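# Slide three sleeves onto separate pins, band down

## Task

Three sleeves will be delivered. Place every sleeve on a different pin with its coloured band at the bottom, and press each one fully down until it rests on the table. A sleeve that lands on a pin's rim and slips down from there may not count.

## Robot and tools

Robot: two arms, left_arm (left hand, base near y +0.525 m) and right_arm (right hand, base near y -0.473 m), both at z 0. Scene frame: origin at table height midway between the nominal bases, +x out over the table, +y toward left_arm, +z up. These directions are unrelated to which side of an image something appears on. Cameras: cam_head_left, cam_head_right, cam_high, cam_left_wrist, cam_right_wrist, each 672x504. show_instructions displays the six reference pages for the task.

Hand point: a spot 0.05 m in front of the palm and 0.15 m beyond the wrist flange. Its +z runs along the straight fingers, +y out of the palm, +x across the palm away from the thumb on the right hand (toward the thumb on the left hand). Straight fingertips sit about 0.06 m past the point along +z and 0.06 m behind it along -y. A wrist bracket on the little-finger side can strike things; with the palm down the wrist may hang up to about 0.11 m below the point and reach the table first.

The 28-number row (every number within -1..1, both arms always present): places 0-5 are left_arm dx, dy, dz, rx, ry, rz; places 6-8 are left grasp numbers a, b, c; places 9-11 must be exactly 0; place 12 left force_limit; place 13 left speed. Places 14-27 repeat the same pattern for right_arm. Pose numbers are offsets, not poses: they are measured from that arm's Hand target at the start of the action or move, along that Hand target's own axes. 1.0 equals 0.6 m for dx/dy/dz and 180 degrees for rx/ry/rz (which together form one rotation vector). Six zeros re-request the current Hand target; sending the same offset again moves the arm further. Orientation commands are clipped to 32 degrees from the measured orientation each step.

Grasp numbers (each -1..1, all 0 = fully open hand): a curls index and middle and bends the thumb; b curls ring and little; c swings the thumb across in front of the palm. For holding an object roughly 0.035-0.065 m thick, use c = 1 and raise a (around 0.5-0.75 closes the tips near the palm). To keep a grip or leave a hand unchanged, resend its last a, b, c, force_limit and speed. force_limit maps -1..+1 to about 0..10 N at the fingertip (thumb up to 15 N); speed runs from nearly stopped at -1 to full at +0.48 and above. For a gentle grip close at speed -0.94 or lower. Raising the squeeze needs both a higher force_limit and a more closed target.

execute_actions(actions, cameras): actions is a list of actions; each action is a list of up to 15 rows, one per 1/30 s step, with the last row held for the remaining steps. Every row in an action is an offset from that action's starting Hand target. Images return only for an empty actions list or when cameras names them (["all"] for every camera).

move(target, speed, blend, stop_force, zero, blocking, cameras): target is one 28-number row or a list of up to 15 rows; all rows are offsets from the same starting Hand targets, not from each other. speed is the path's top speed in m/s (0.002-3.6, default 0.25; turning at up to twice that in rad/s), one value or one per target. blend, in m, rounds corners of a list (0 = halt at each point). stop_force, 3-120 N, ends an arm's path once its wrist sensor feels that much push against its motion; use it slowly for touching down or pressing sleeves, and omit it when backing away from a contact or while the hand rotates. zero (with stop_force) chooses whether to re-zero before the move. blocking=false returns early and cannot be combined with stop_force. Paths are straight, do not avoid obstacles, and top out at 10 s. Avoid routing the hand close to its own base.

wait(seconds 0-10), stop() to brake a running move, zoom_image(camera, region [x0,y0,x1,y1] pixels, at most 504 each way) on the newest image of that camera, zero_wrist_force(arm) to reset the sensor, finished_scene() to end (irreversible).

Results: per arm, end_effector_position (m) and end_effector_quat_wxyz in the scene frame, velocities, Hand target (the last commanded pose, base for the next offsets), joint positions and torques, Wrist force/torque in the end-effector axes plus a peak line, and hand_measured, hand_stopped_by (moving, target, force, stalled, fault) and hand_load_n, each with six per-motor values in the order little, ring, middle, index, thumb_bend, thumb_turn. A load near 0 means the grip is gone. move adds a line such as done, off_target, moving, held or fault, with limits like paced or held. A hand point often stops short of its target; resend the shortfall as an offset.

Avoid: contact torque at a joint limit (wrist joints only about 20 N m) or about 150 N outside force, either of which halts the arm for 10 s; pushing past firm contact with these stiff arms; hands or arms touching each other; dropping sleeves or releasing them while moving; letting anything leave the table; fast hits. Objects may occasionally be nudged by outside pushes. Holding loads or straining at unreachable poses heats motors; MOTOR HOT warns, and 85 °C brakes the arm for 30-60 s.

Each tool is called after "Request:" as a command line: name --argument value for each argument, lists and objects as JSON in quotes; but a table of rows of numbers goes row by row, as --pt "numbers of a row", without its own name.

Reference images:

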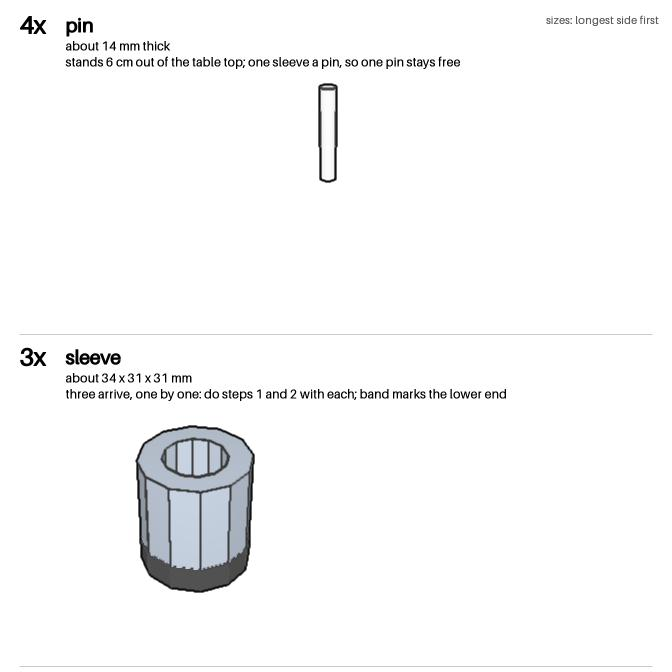

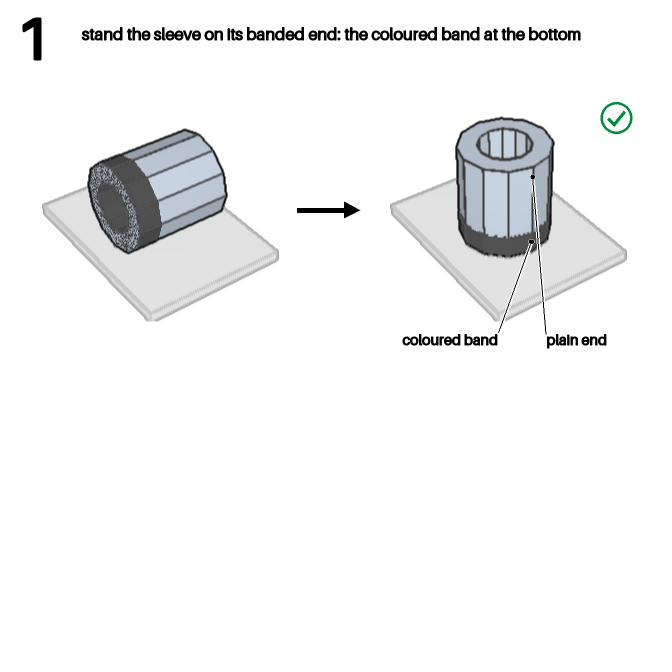

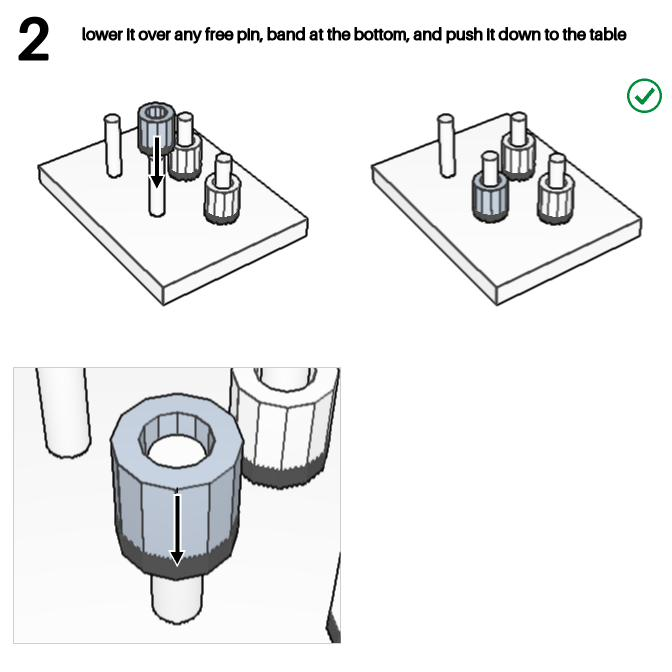

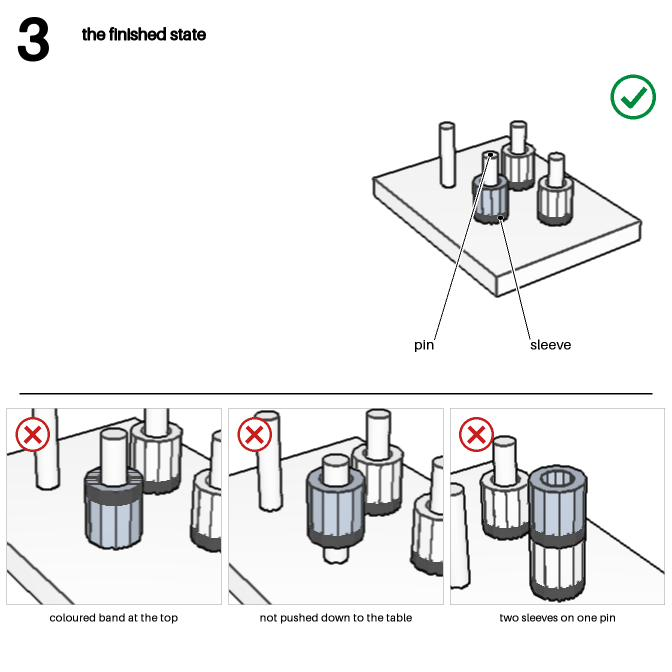

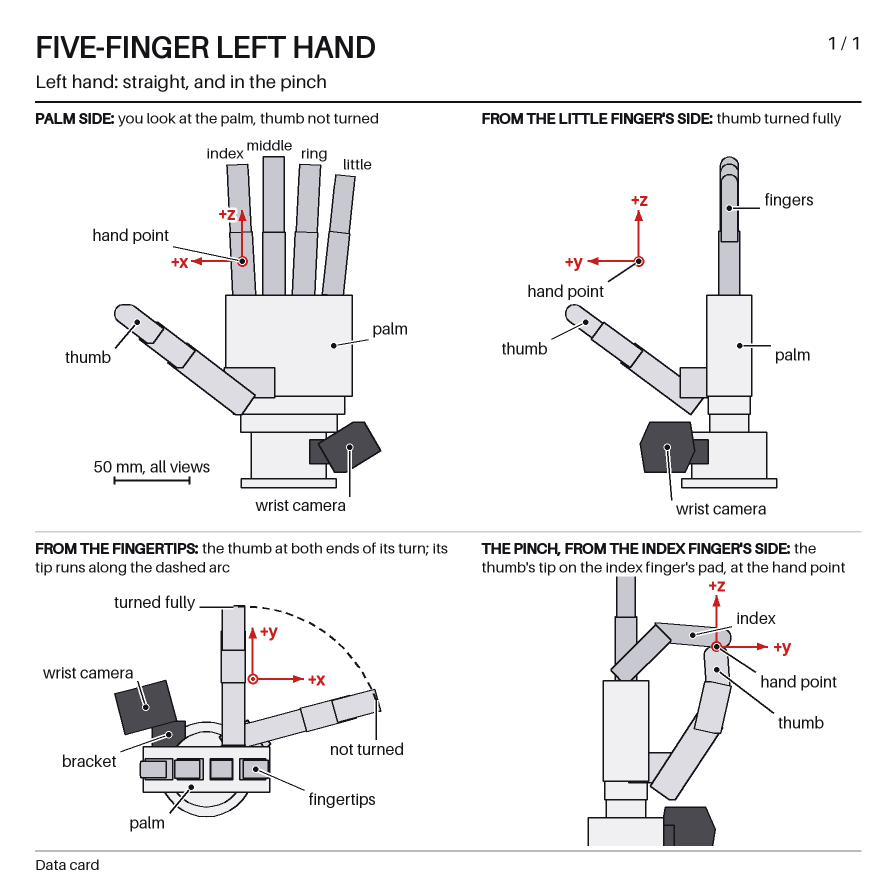

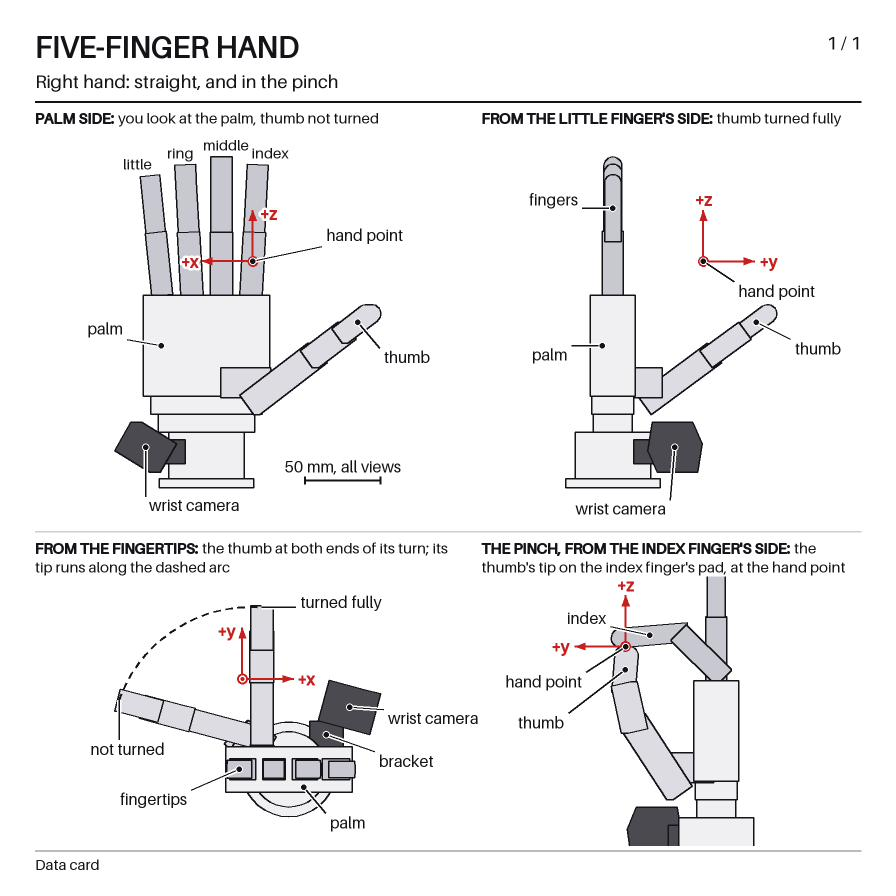

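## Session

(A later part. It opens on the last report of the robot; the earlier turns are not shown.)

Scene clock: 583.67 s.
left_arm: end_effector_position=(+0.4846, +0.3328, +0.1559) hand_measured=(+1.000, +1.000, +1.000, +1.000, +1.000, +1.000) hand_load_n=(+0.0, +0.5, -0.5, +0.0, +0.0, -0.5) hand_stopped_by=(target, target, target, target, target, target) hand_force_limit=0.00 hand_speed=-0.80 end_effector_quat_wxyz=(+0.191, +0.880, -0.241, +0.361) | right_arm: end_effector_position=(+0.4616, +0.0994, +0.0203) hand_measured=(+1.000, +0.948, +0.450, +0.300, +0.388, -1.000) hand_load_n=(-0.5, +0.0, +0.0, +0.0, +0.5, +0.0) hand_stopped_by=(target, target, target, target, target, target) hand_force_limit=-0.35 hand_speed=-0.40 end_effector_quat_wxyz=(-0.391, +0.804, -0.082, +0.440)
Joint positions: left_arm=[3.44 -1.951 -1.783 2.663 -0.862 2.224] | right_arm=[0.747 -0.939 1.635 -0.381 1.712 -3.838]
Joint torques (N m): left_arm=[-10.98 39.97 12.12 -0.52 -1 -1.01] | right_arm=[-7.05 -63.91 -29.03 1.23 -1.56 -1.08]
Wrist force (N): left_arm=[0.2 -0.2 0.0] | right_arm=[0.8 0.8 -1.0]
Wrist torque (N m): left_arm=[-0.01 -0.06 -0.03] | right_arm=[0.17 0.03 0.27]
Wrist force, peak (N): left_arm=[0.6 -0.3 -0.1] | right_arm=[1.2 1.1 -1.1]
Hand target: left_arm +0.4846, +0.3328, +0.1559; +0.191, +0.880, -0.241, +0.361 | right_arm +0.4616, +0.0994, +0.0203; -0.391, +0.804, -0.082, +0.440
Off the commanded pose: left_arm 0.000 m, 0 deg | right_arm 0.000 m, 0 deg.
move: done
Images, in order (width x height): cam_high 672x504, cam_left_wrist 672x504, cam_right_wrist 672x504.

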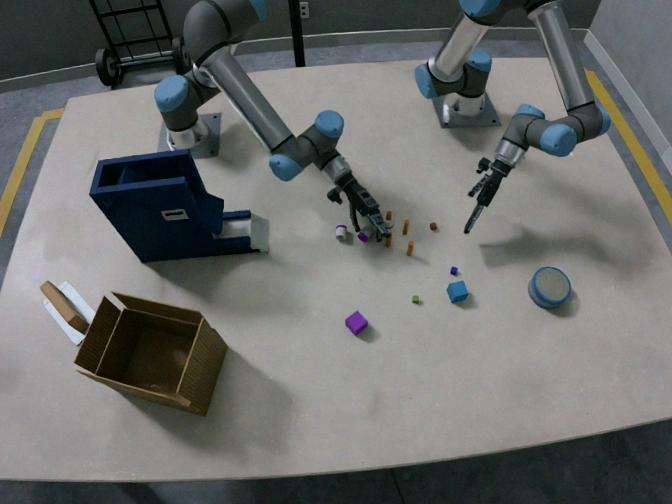

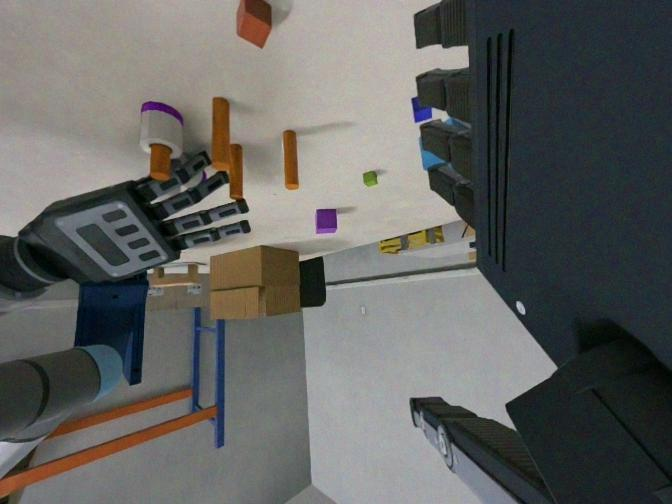

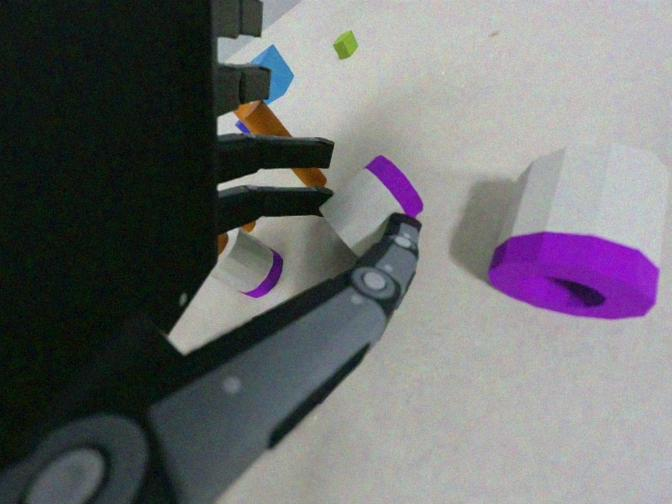

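Request:
move --target '[0,0,0,0,0,0, 0,0,0,0,0,0, 0,-0.8, 0,0,0,0,0,0, 0.6,0,1,0,0,0, -0.35,-0.92]' --speed 0.05 --cameras '["cam_high","cam_right_wrist","cam_left_wrist"]'

Request:
zoom_image --camera "cam_high" --region '[340, 190, 430, 260]'

Request:
zoom_image --camera "cam_right_wrist" --region '[250, 60, 550, 300]'

Scene clock: 592.43 s.
left_arm: end_effector_position=(+0.4846, +0.3328, +0.1559) hand_measured=(+1.000, +1.000, +1.000, +1.000, +1.000, +1.000) hand_load_n=(+0.0, +0.0, +0.0, +0.0, +0.0, +0.0) hand_stopped_by=(target, target, target, target, target, target) hand_force_limit=0.00 hand_speed=-0.80 end_effector_quat_wxyz=(+0.191, +0.880, -0.241, +0.361) | right_arm: end_effector_position=(+0.4616, +0.0994, +0.0203) hand_measured=(+1.000, +0.910, +0.100, +0.100, +0.280, -1.000) hand_load_n=(+0.0, +0.0, +6.0, +4.5, +6.5, +0.0) hand_stopped_by=(target, target, force, force, force, target) hand_force_limit=-0.35 hand_speed=-0.92 end_effector_quat_wxyz=(-0.391, +0.804, -0.082, +0.440)
Joint positions: left_arm=[3.44 -1.951 -1.783 2.663 -0.862 2.224] | right_arm=[0.747 -0.939 1.635 -0.381 1.712 -3.838]
Joint torques (N m): left_arm=[-11.57 39.76 12.24 -0.55 -0.83 -0.97] | right_arm=[-5.87 -62.63 -28.05 0.77 -1.43 -0.5]
Wrist force (N): left_arm=[0.2 -0.3 -0.1] | right_arm=[1.5 0.3 -1.0]
Wrist torque (N m): left_arm=[-0.02 -0.07 -0.03] | right_arm=[0.16 0.02 0.25]
Wrist force, peak (N): left_arm=[0.5 -0.5 0.1] | right_arm=[1.4 0.3 -1.5]
Hand target: left_arm +0.4846, +0.3328, +0.1559; +0.191, +0.880, -0.241, +0.361 | right_arm +0.4616, +0.0994, +0.0203; -0.391, +0.804, -0.082, +0.440
Off the commanded pose: left_arm 0.000 m, 0 deg | right_arm 0.000 m, 0 deg.
move: done
Images, in order (width x height): cam_high 672x504, cam_left_wrist 672x504, cam_right_wrist 672x504.

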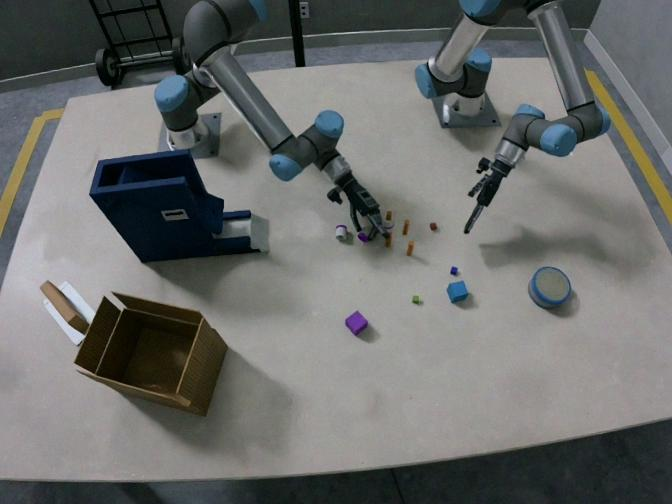

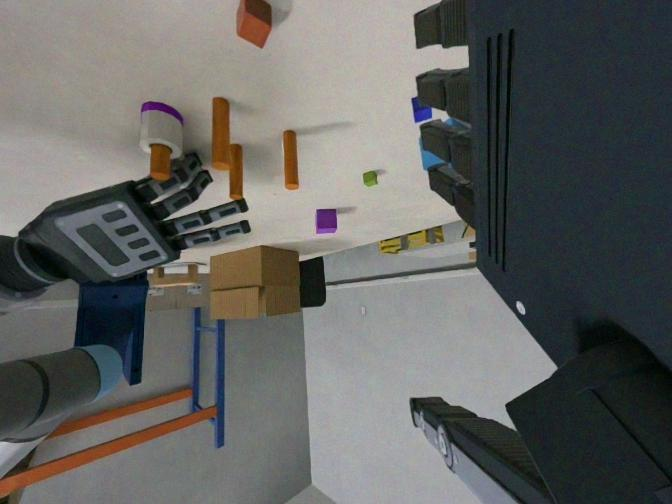

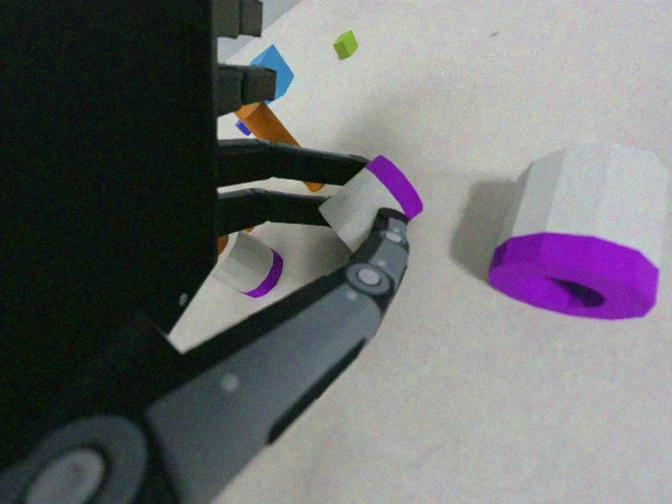

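Scaled by 5.600 from the camera's 672x504 image, which has a finer 960x720 frame.

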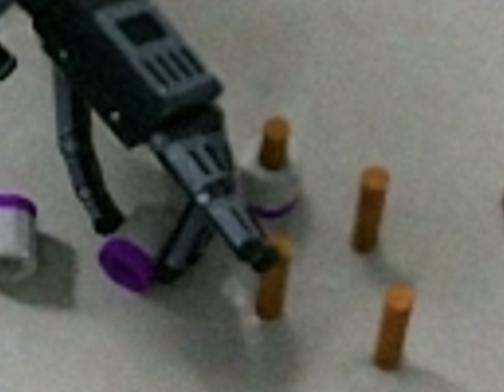

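Scaled by 1.680 from the camera's 672x504 image, which has a finer 960x720 frame.

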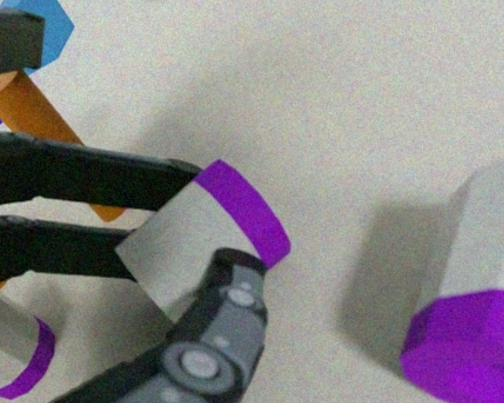

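Request:
move --pt "0 0 0 0 0 0 0 0 0 0 0 0 0 -0.8 0.075 -0.0819 -0.0357 0 0 0 0.6 0 1 0 0 0 -0.35 -0.92" --pt "0 0 0 0 0 0 0 0 0 0 0 0 0 -0.8 -0.0333 -0.155 -0.2117 -0.0107 0.0018 0.433 0.6 0 1 0 0 0 -0.35 -0.92" --speed '[0.06, 0.2]' --blend '[0.02, 0]' --cameras '["all"]'

Request:
zoom_image --camera "cam_right_wrist" --region '[250, 60, 550, 300]'

Request:
zoom_image --camera "cam_high" --region '[310, 140, 430, 260]'

Scene clock: 617.87 s.
left_arm: end_effector_position=(+0.4846, +0.3328, +0.1559) hand_measured=(+1.000, +1.000, +1.000, +1.000, +1.000, +1.000) hand_load_n=(+0.0, +0.0, +0.0, +0.0, +0.0, +0.0) hand_stopped_by=(target, target, target, target, target, target) hand_force_limit=0.00 hand_speed=-0.80 end_effector_quat_wxyz=(+0.191, +0.880, -0.241, +0.361) | right_arm: end_effector_position=(+0.3318, +0.1015, +0.1117) hand_measured=(+1.000, +0.910, +0.100, +0.100, +0.280, -1.000) hand_load_n=(+0.0, +0.0, +6.0, +4.0, +7.0, -0.5) hand_stopped_by=(target, target, force, force, force, target) hand_force_limit=-0.35 hand_speed=-0.92 end_effector_quat_wxyz=(+0.568, -0.578, +0.578, -0.097)
Joint positions: left_arm=[3.44 -1.951 -1.783 2.663 -0.862 2.224] | right_arm=[0.79 -1.226 1.896 -0.322 1.758 -2.458]
Joint torques (N m): left_arm=[-11.19 39.32 11.79 -0.74 -0.68 -0.96] | right_arm=[-6.87 -26.71 -29.37 1.39 -1.13 1.21]
Wrist force (N): left_arm=[0.4 -0.2 -0.1] | right_arm=[-1.5 0.9 -0.9]
Wrist torque (N m): left_arm=[0.00 -0.10 -0.02] | right_arm=[0.19 -0.10 -0.33]
Wrist force, peak (N): left_arm=[0.5 -0.4 -0.2] | right_arm=[-1.5 1.6 -1.3]
Hand target: left_arm +0.4846, +0.3328, +0.1559; +0.191, +0.880, -0.241, +0.361 | right_arm +0.3319, +0.1015, +0.1116; +0.568, -0.578, +0.578, -0.097
Off the commanded pose: left_arm 0.000 m, 0 deg | right_arm 0.000 m, 0 deg.
move: done

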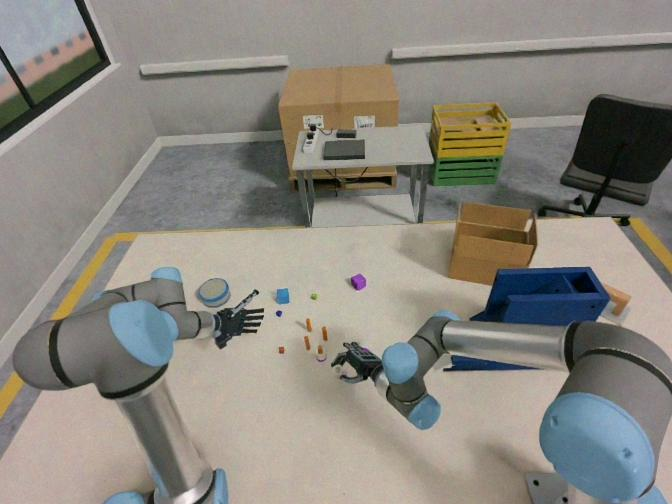

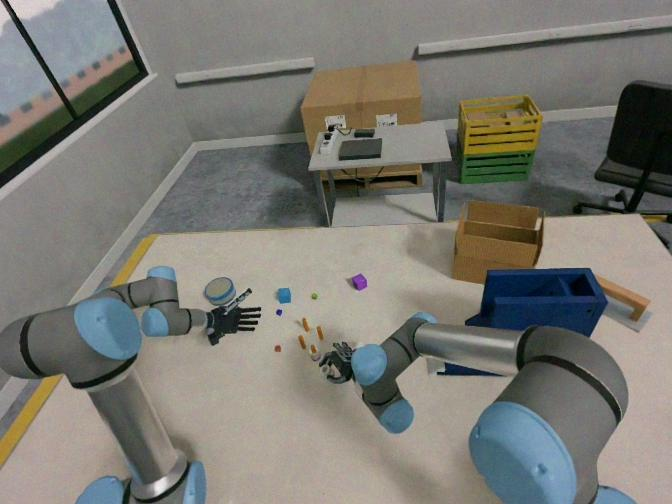

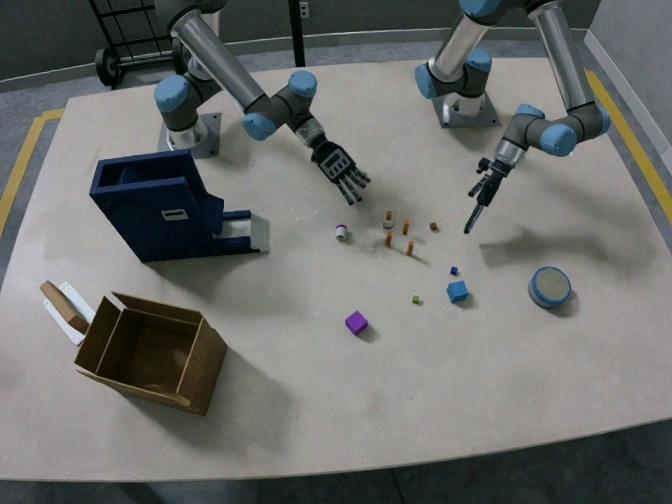

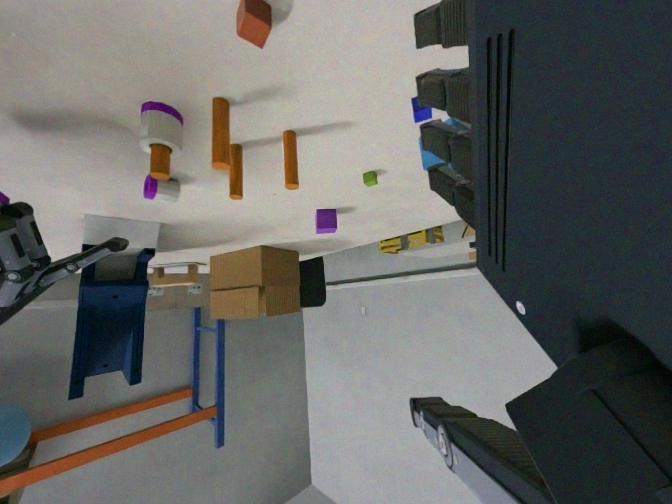

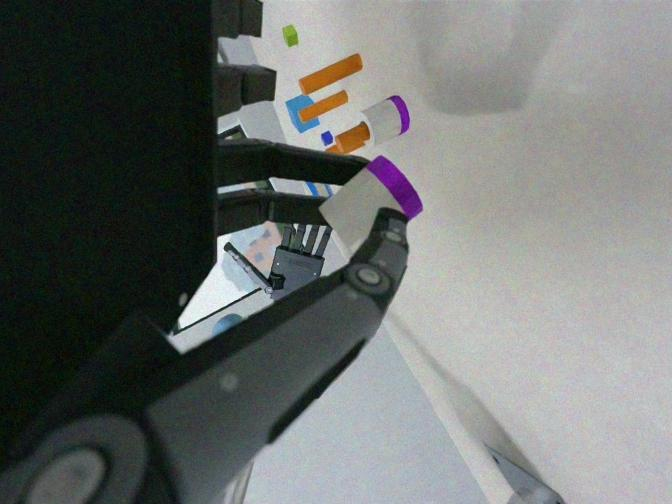

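Scaled by 1.680 from the camera's 672x504 image, which has a finer 960x720 frame.

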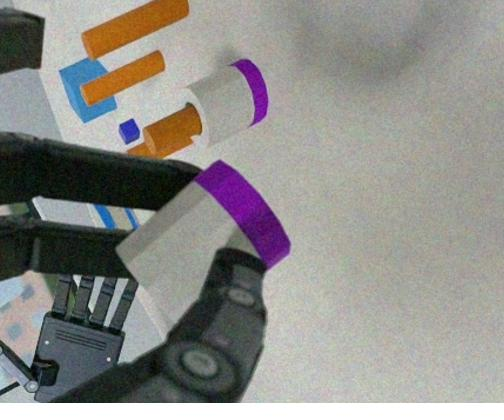

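Scaled by 4.200 from the camera's 672x504 image, which has a finer 960x720 frame.

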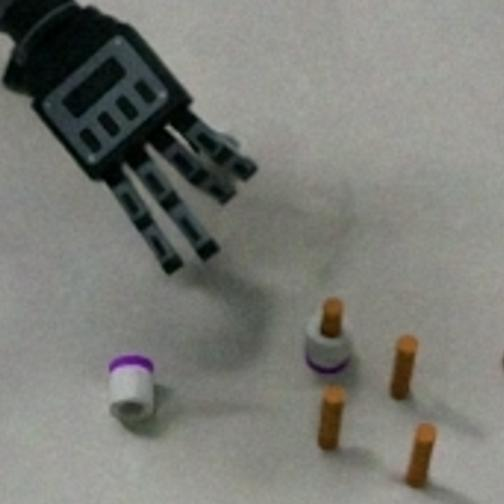

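Request:
move --target '[0,0,0,0,0,0, 0,0,0,0,0,0, 0,-0.8, 0.0635,0.0896,0.0391,0,0,0, 0.6,0,1,0,0,0, -0.35,-0.92]' --speed 0.12

Request:
move --target '[0,0,0,0,0,0, 0,0,0,0,0,0, 0,-0.8, 0.0109,0.0154,0.0067,0,0,0, 0.6,0,1,0,0,0, -0.35,-0.92]' --speed 0.008 --stop_force 3 --cameras '["cam_high","cam_right_wrist","cam_head_left"]'

Request:
zoom_image --camera "cam_right_wrist" --region '[250, 60, 550, 300]'

Request:
zoom_image --camera "cam_head_left" --region '[290, 320, 410, 410]'

Scene clock: 621.60 s.
left_arm: end_effector_position=(+0.4846, +0.3328, +0.1559) hand_measured=(+1.000, +1.000, +1.000, +1.000, +1.000, +1.000) hand_load_n=(+0.0, +0.0, +0.0, +0.0, +0.0, +0.0) hand_stopped_by=(target, target, target, target, target, target) hand_force_limit=0.00 hand_speed=-0.80 end_effector_quat_wxyz=(+0.191, +0.880, -0.241, +0.361) | right_arm: end_effector_position=(+0.3319, +0.1014, +0.0416) hand_measured=(+1.000, +0.910, +0.100, +0.100, +0.280, -1.000) hand_load_n=(+0.0, +0.0, +6.0, +4.0, +7.0, -0.5) hand_stopped_by=(target, target, force, force, force, target) hand_force_limit=-0.35 hand_speed=-0.92 end_effector_quat_wxyz=(+0.568, -0.578, +0.578, -0.097)
Joint positions: left_arm=[3.44 -1.951 -1.783 2.663 -0.862 2.224] | right_arm=[0.79 -1.105 1.95 -0.496 1.758 -2.458]
Joint torques (N m): left_arm=[-11.33 39.54 12.18 -0.75 -0.53 -1.04] | right_arm=[-0.31 -45.08 -26.73 -1.03 -0.84 -0.87]
Wrist force (N): left_arm=[0.4 -0.4 0.0] | right_arm=[-1.3 1.2 -0.7]
Wrist torque (N m): left_arm=[-0.04 -0.10 -0.01] | right_arm=[0.20 -0.13 -0.30]
Wrist force, peak (N): left_arm=[0.4 -0.4 0.0] | right_arm=[-2.2 -0.2 -1.5]
Hand target: left_arm +0.4846, +0.3328, +0.1559; +0.191, +0.880, -0.241, +0.361 | right_arm +0.3319, +0.1015, +0.0417; +0.568, -0.578, +0.578, -0.097
Off the commanded pose: left_arm 0.000 m, 0 deg | right_arm 0.000 m, 0 deg.
move: done

Scene clock: 622.97 s.
left_arm: end_effector_position=(+0.4846, +0.3328, +0.1559) hand_measured=(+1.000, +1.000, +1.000, +1.000, +1.000, +1.000) hand_load_n=(+0.0, +0.0, +0.0, +0.0, +0.0, +0.0) hand_stopped_by=(target, target, target, target, target, target) hand_force_limit=0.00 hand_speed=-0.80 end_effector_quat_wxyz=(+0.191, +0.880, -0.241, +0.361) | right_arm: end_effector_position=(+0.3320, +0.1015, +0.0401) hand_measured=(+1.000, +0.910, +0.100, +0.100, +0.280, -1.000) hand_load_n=(+0.0, +0.0, +6.5, +4.0, +7.0, +0.0) hand_stopped_by=(target, target, force, force, force, target) hand_force_limit=-0.35 hand_speed=-0.92 end_effector_quat_wxyz=(+0.568, -0.578, +0.578, -0.097)
Joint positions: left_arm=[3.44 -1.951 -1.783 2.663 -0.862 2.224] | right_arm=[0.79 -1.102 1.951 -0.501 1.758 -2.458]
Joint torques (N m): left_arm=[-11.02 40.22 11.93 -0.83 -0.6 -1.13] | right_arm=[2.56 -53.91 -26.77 1.01 -0.23 -0.97]
Wrist force (N): left_arm=[0.1 -0.2 0.1] | right_arm=[-1.6 0.9 -1.1]
Wrist torque (N m): left_arm=[-0.01 -0.05 -0.04] | right_arm=[0.20 -0.10 -0.32]
Wrist force, peak (N): left_arm=[0.4 -0.3 0.1] | right_arm=[-2.8 -2.8 -2.9]
Hand target: left_arm +0.4846, +0.3328, +0.1559; +0.191, +0.880, -0.241, +0.361 | right_arm +0.3320, +0.1015, +0.0401; +0.568, -0.578, +0.578, -0.097 (not the last commanded pose)
Off the commanded pose: left_arm 0.000 m, 0 deg | right_arm 0.010 m, 0 deg.
move: contact (right_arm)
Images, in order (width x height): cam_head_left 672x504, cam_high 672x504, cam_right_wrist 672x504.

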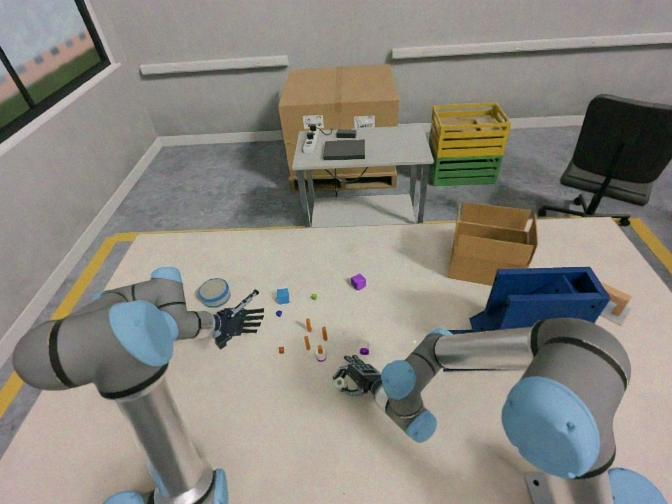

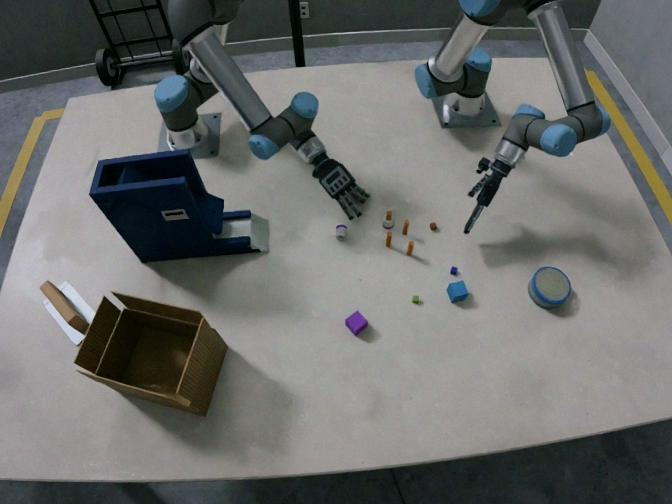

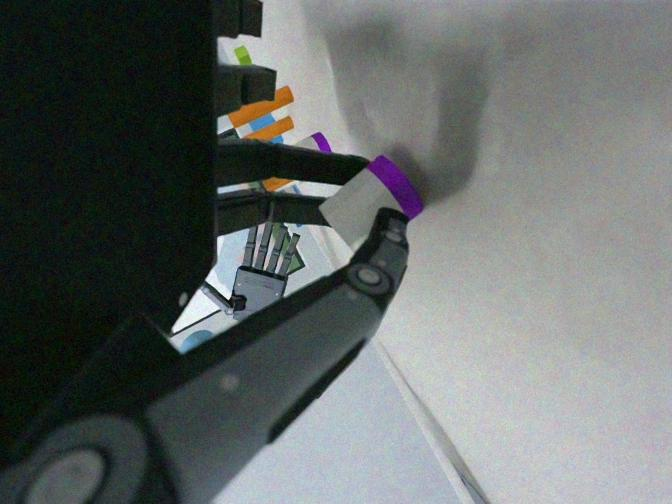

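Scaled by 1.680 from the camera's 672x504 image, which has a finer 960x720 frame.

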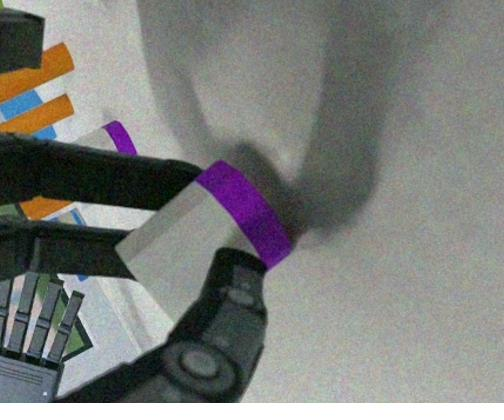

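Scaled by 4.200 from the camera's 672x504 image, which has a finer 960x720 frame.

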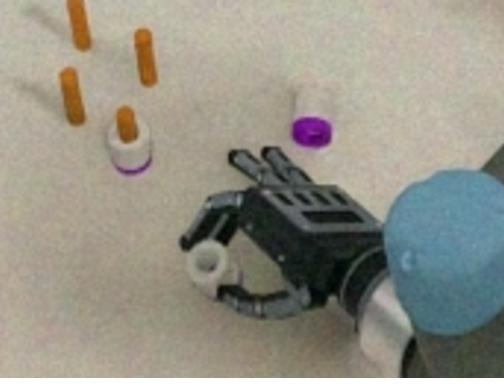

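Request:
move --target '[0,0,0,0,0,0, 0,0,0,0,0,0, 0,-0.8, -0.0005,-0.0062,-0.0028,0,-0.02,0.0458, 0.6,0,1,0,0,0, -0.35,-0.92]' --speed 0.1

Request:
move --target '[0,0,0,0,0,0, 0,0,0,0,0,0, 0,-0.8, 0.0089,0.0091,0.004,0,0,0, 0.6,0,1,0,0,0, -0.35,-0.92]' --speed 0.008 --stop_force 4 --cameras '["cam_high","cam_right_wrist","cam_head_left"]'

Request:
zoom_image --camera "cam_right_wrist" --region '[250, 60, 550, 300]'

Request:
zoom_image --camera "cam_head_left" --region '[290, 320, 410, 410]'

Scene clock: 637.00 s.
left_arm: end_effector_position=(+0.4846, +0.3328, +0.1559) hand_measured=(+1.000, +1.000, +1.000, +1.000, +1.000, +1.000) hand_load_n=(+0.0, +0.0, +0.0, +0.0, +0.0, +0.0) hand_stopped_by=(target, target, target, target, target, target) hand_force_limit=0.00 hand_speed=-0.80 end_effector_quat_wxyz=(+0.191, +0.880, -0.241, +0.361) | right_arm: end_effector_position=(+0.3327, +0.0996, +0.0436) hand_measured=(+1.000, +0.910, +0.100, +0.100, +0.280, -1.000) hand_load_n=(+0.0, +0.0, +6.0, +4.0, +6.5, +0.0) hand_stopped_by=(target, target, force, force, force, target) hand_force_limit=-0.35 hand_speed=-0.92 end_effector_quat_wxyz=(+0.592, -0.538, +0.600, -0.038)
Joint positions: left_arm=[3.44 -1.951 -1.783 2.663 -0.862 2.224] | right_arm=[0.749 -1.103 2.007 -0.601 1.673 -2.334]
Joint torques (N m): left_arm=[-11.62 40.17 11.83 -0.9 -0.57 -1] | right_arm=[7.27 -28.07 -25.08 1.13 1.74 -1.08]
Wrist force (N): left_arm=[0.2 -0.2 0.0] | right_arm=[-1.7 1.2 -1.3]
Wrist torque (N m): left_arm=[-0.01 -0.06 -0.03] | right_arm=[0.18 -0.13 -0.37]
Wrist force, peak (N): left_arm=[0.7 -0.3 0.1] | right_arm=[-1.8 1.2 -1.6]
Hand target: left_arm +0.4846, +0.3328, +0.1559; +0.191, +0.880, -0.241, +0.361 | right_arm +0.3327, +0.0997, +0.0437; +0.592, -0.538, +0.600, -0.038
Off the commanded pose: left_arm 0.000 m, 0 deg | right_arm 0.000 m, 0 deg.
move: done

Scene clock: 639.10 s.
left_arm: end_effector_position=(+0.4846, +0.3328, +0.1559) hand_measured=(+1.000, +1.000, +1.000, +1.000, +1.000, +1.000) hand_load_n=(+0.0, +0.0, +0.0, +0.0, +0.0, +0.0) hand_stopped_by=(target, target, target, target, target, target) hand_force_limit=0.00 hand_speed=-0.80 end_effector_quat_wxyz=(+0.191, +0.880, -0.241, +0.361) | right_arm: end_effector_position=(+0.3327, +0.0997, +0.0365) hand_measured=(+1.000, +0.910, +0.102, +0.100, +0.280, -1.000) hand_load_n=(+0.0, +0.0, +7.0, +3.0, +6.0, +0.5) hand_stopped_by=(target, target, force, force, force, target) hand_force_limit=-0.35 hand_speed=-0.92 end_effector_quat_wxyz=(+0.592, -0.538, +0.600, -0.038)
Joint positions: left_arm=[3.44 -1.951 -1.783 2.663 -0.862 2.224] | right_arm=[0.749 -1.088 2.01 -0.619 1.673 -2.334]
Joint torques (N m): left_arm=[-11.67 39.78 12.53 -0.91 -0.46 -1.04] | right_arm=[3.92 -53.5 -25.05 1.22 1.69 1.13]
Wrist force (N): left_arm=[0.3 -0.2 0.0] | right_arm=[-1.6 1.0 -1.1]
Wrist torque (N m): left_arm=[-0.01 -0.07 -0.03] | right_arm=[0.14 -0.15 -0.37]
Wrist force, peak (N): left_arm=[0.5 -0.4 0.2] | right_arm=[-4.2 -1.5 -3.6]
Hand target: left_arm +0.4846, +0.3328, +0.1559; +0.191, +0.880, -0.241, +0.361 | right_arm +0.3327, +0.0997, +0.0365; +0.592, -0.538, +0.600, -0.038 (not the last commanded pose)
Off the commanded pose: left_arm 0.000 m, 0 deg | right_arm 0.001 m, 0 deg.
move: contact (right_arm)
Images, in order (width x height): cam_head_left 672x504, cam_high 672x504, cam_right_wrist 672x504.

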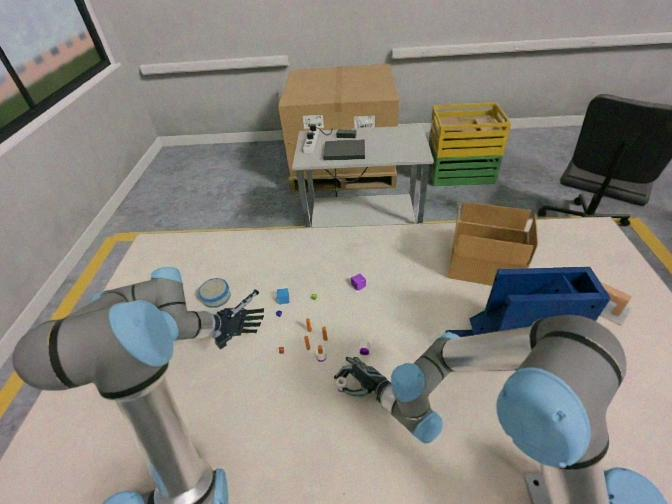

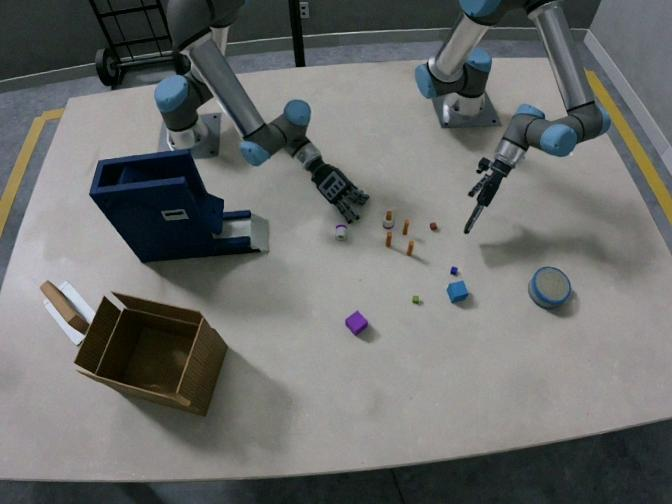

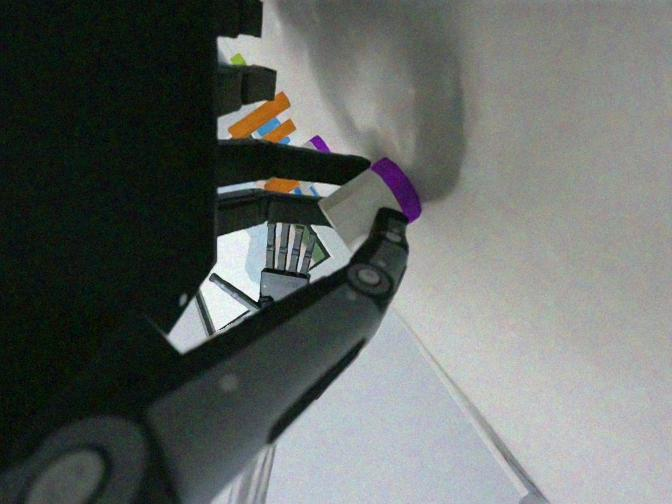

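Scaled by 1.680 from the camera's 672x504 image, which has a finer 960x720 frame.

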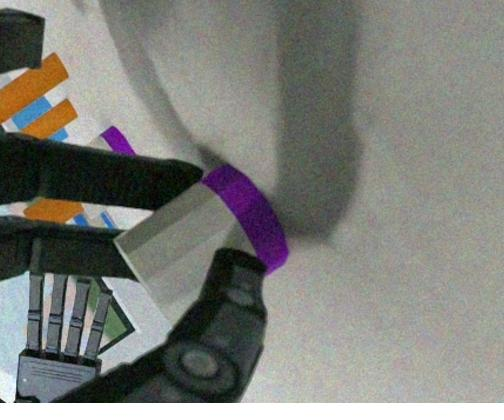

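Scaled by 4.200 from the camera's 672x504 image, which has a finer 960x720 frame.

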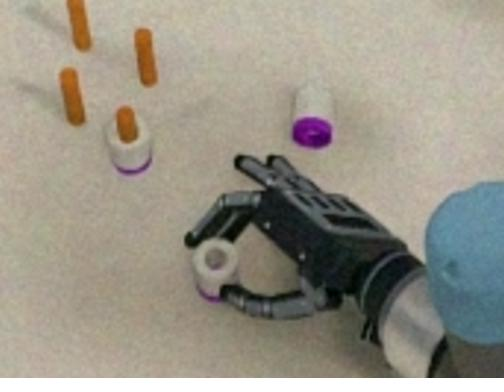

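Request:
move --pt "0 0 0 0 0 0 0 0 0 0 0 0 0 -0.8 0 0 0 0 0 0 0.34 0 1 0 0 0 -0.35 -0.9" --pt "0 0 0 0 0 0 0 0 0 0 0 0 0 -0.8 0.0022 0.0023 0.001 0 0 0 0.34 0 1 0 0 0 -0.35 -0.9" --speed 0.02 --cameras '["cam_high","cam_right_wrist","cam_head_left","cam_left_wrist"]'

Request:
zoom_image --camera "cam_right_wrist" --region '[250, 60, 550, 300]'

Request:
zoom_image --camera "cam_head_left" --region '[310, 360, 380, 410]'

Scene clock: 645.27 s.
left_arm: end_effector_position=(+0.4846, +0.3328, +0.1559) hand_measured=(+1.000, +1.000, +1.000, +1.000, +1.000, +1.000) hand_load_n=(+0.0, +0.0, +0.0, +0.0, +0.0, +0.0) hand_stopped_by=(target, target, target, target, target, target) hand_force_limit=0.00 hand_speed=-0.80 end_effector_quat_wxyz=(+0.191, +0.880, -0.241, +0.361) | right_arm: end_effector_position=(+0.3327, +0.0997, +0.0345) hand_measured=(+1.000, +0.950, +0.470, +0.320, +0.396, -1.000) hand_load_n=(+0.0, +0.0, +0.0, +0.0, +0.0, +0.0) hand_stopped_by=(target, target, target, target, target, target) hand_force_limit=-0.35 hand_speed=-0.90 end_effector_quat_wxyz=(+0.592, -0.538, +0.600, -0.038)
Joint positions: left_arm=[3.44 -1.951 -1.783 2.663 -0.862 2.224] | right_arm=[0.749 -1.084 2.011 -0.624 1.673 -2.334]
Joint torques (N m): left_arm=[-11.52 39.33 12.17 -1.03 -0.44 -0.98] | right_arm=[4.84 -34.62 -5.87 -2.38 1.71 1.08]
Wrist force (N): left_arm=[0.1 0.0 0.0] | right_arm=[-1.8 0.8 -1.3]
Wrist torque (N m): left_arm=[0.01 -0.05 -0.03] | right_arm=[0.14 -0.12 -0.38]
Wrist force, peak (N): left_arm=[0.4 -0.5 0.1] | right_arm=[-2.2 1.0 -1.6]
Hand target: left_arm +0.4846, +0.3328, +0.1559; +0.191, +0.880, -0.241, +0.361 | right_arm +0.3327, +0.0997, +0.0345; +0.592, -0.538, +0.600, -0.038
Off the commanded pose: left_arm 0.000 m, 0 deg | right_arm 0.000 m, 0 deg.
move: done
Images, in order (width x height): cam_head_left 672x504, cam_high 672x504, cam_left_wrist 672x504, cam_right_wrist 672x504.

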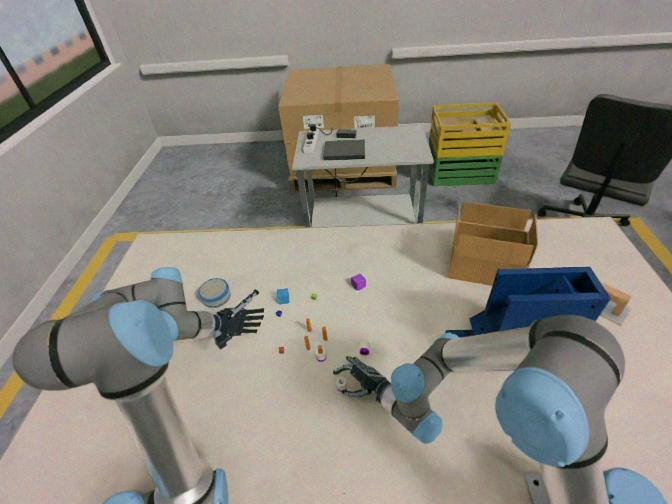

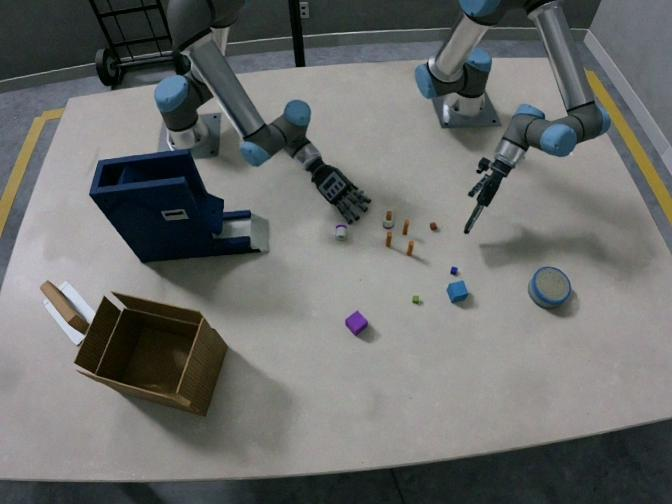

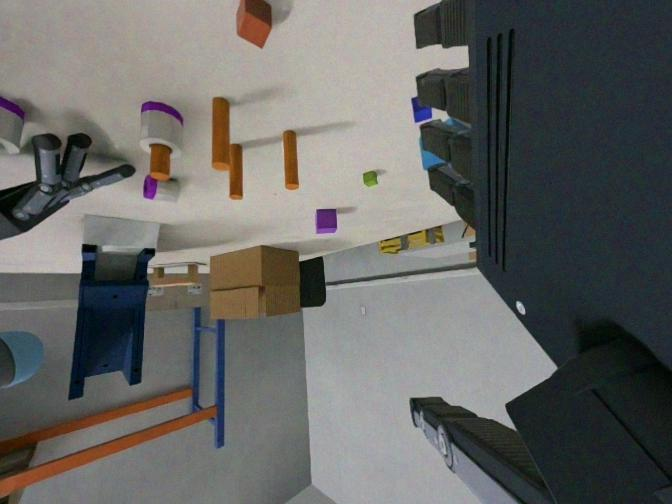

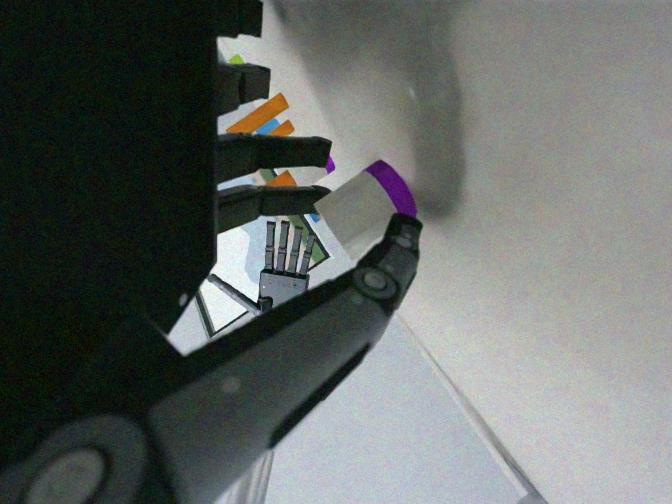

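Scaled by 1.680 from the camera's 672x504 image, which has a finer 960x720 frame.

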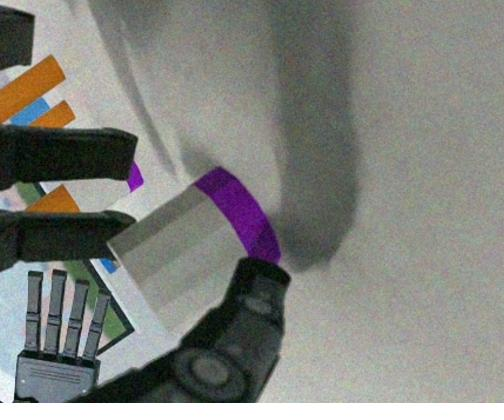

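Scaled by 7.200 from the camera's 672x504 image, which has a finer 960x720 frame.

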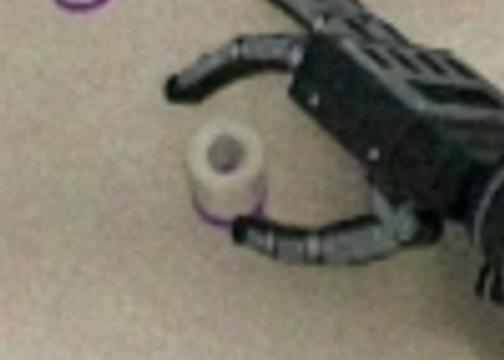

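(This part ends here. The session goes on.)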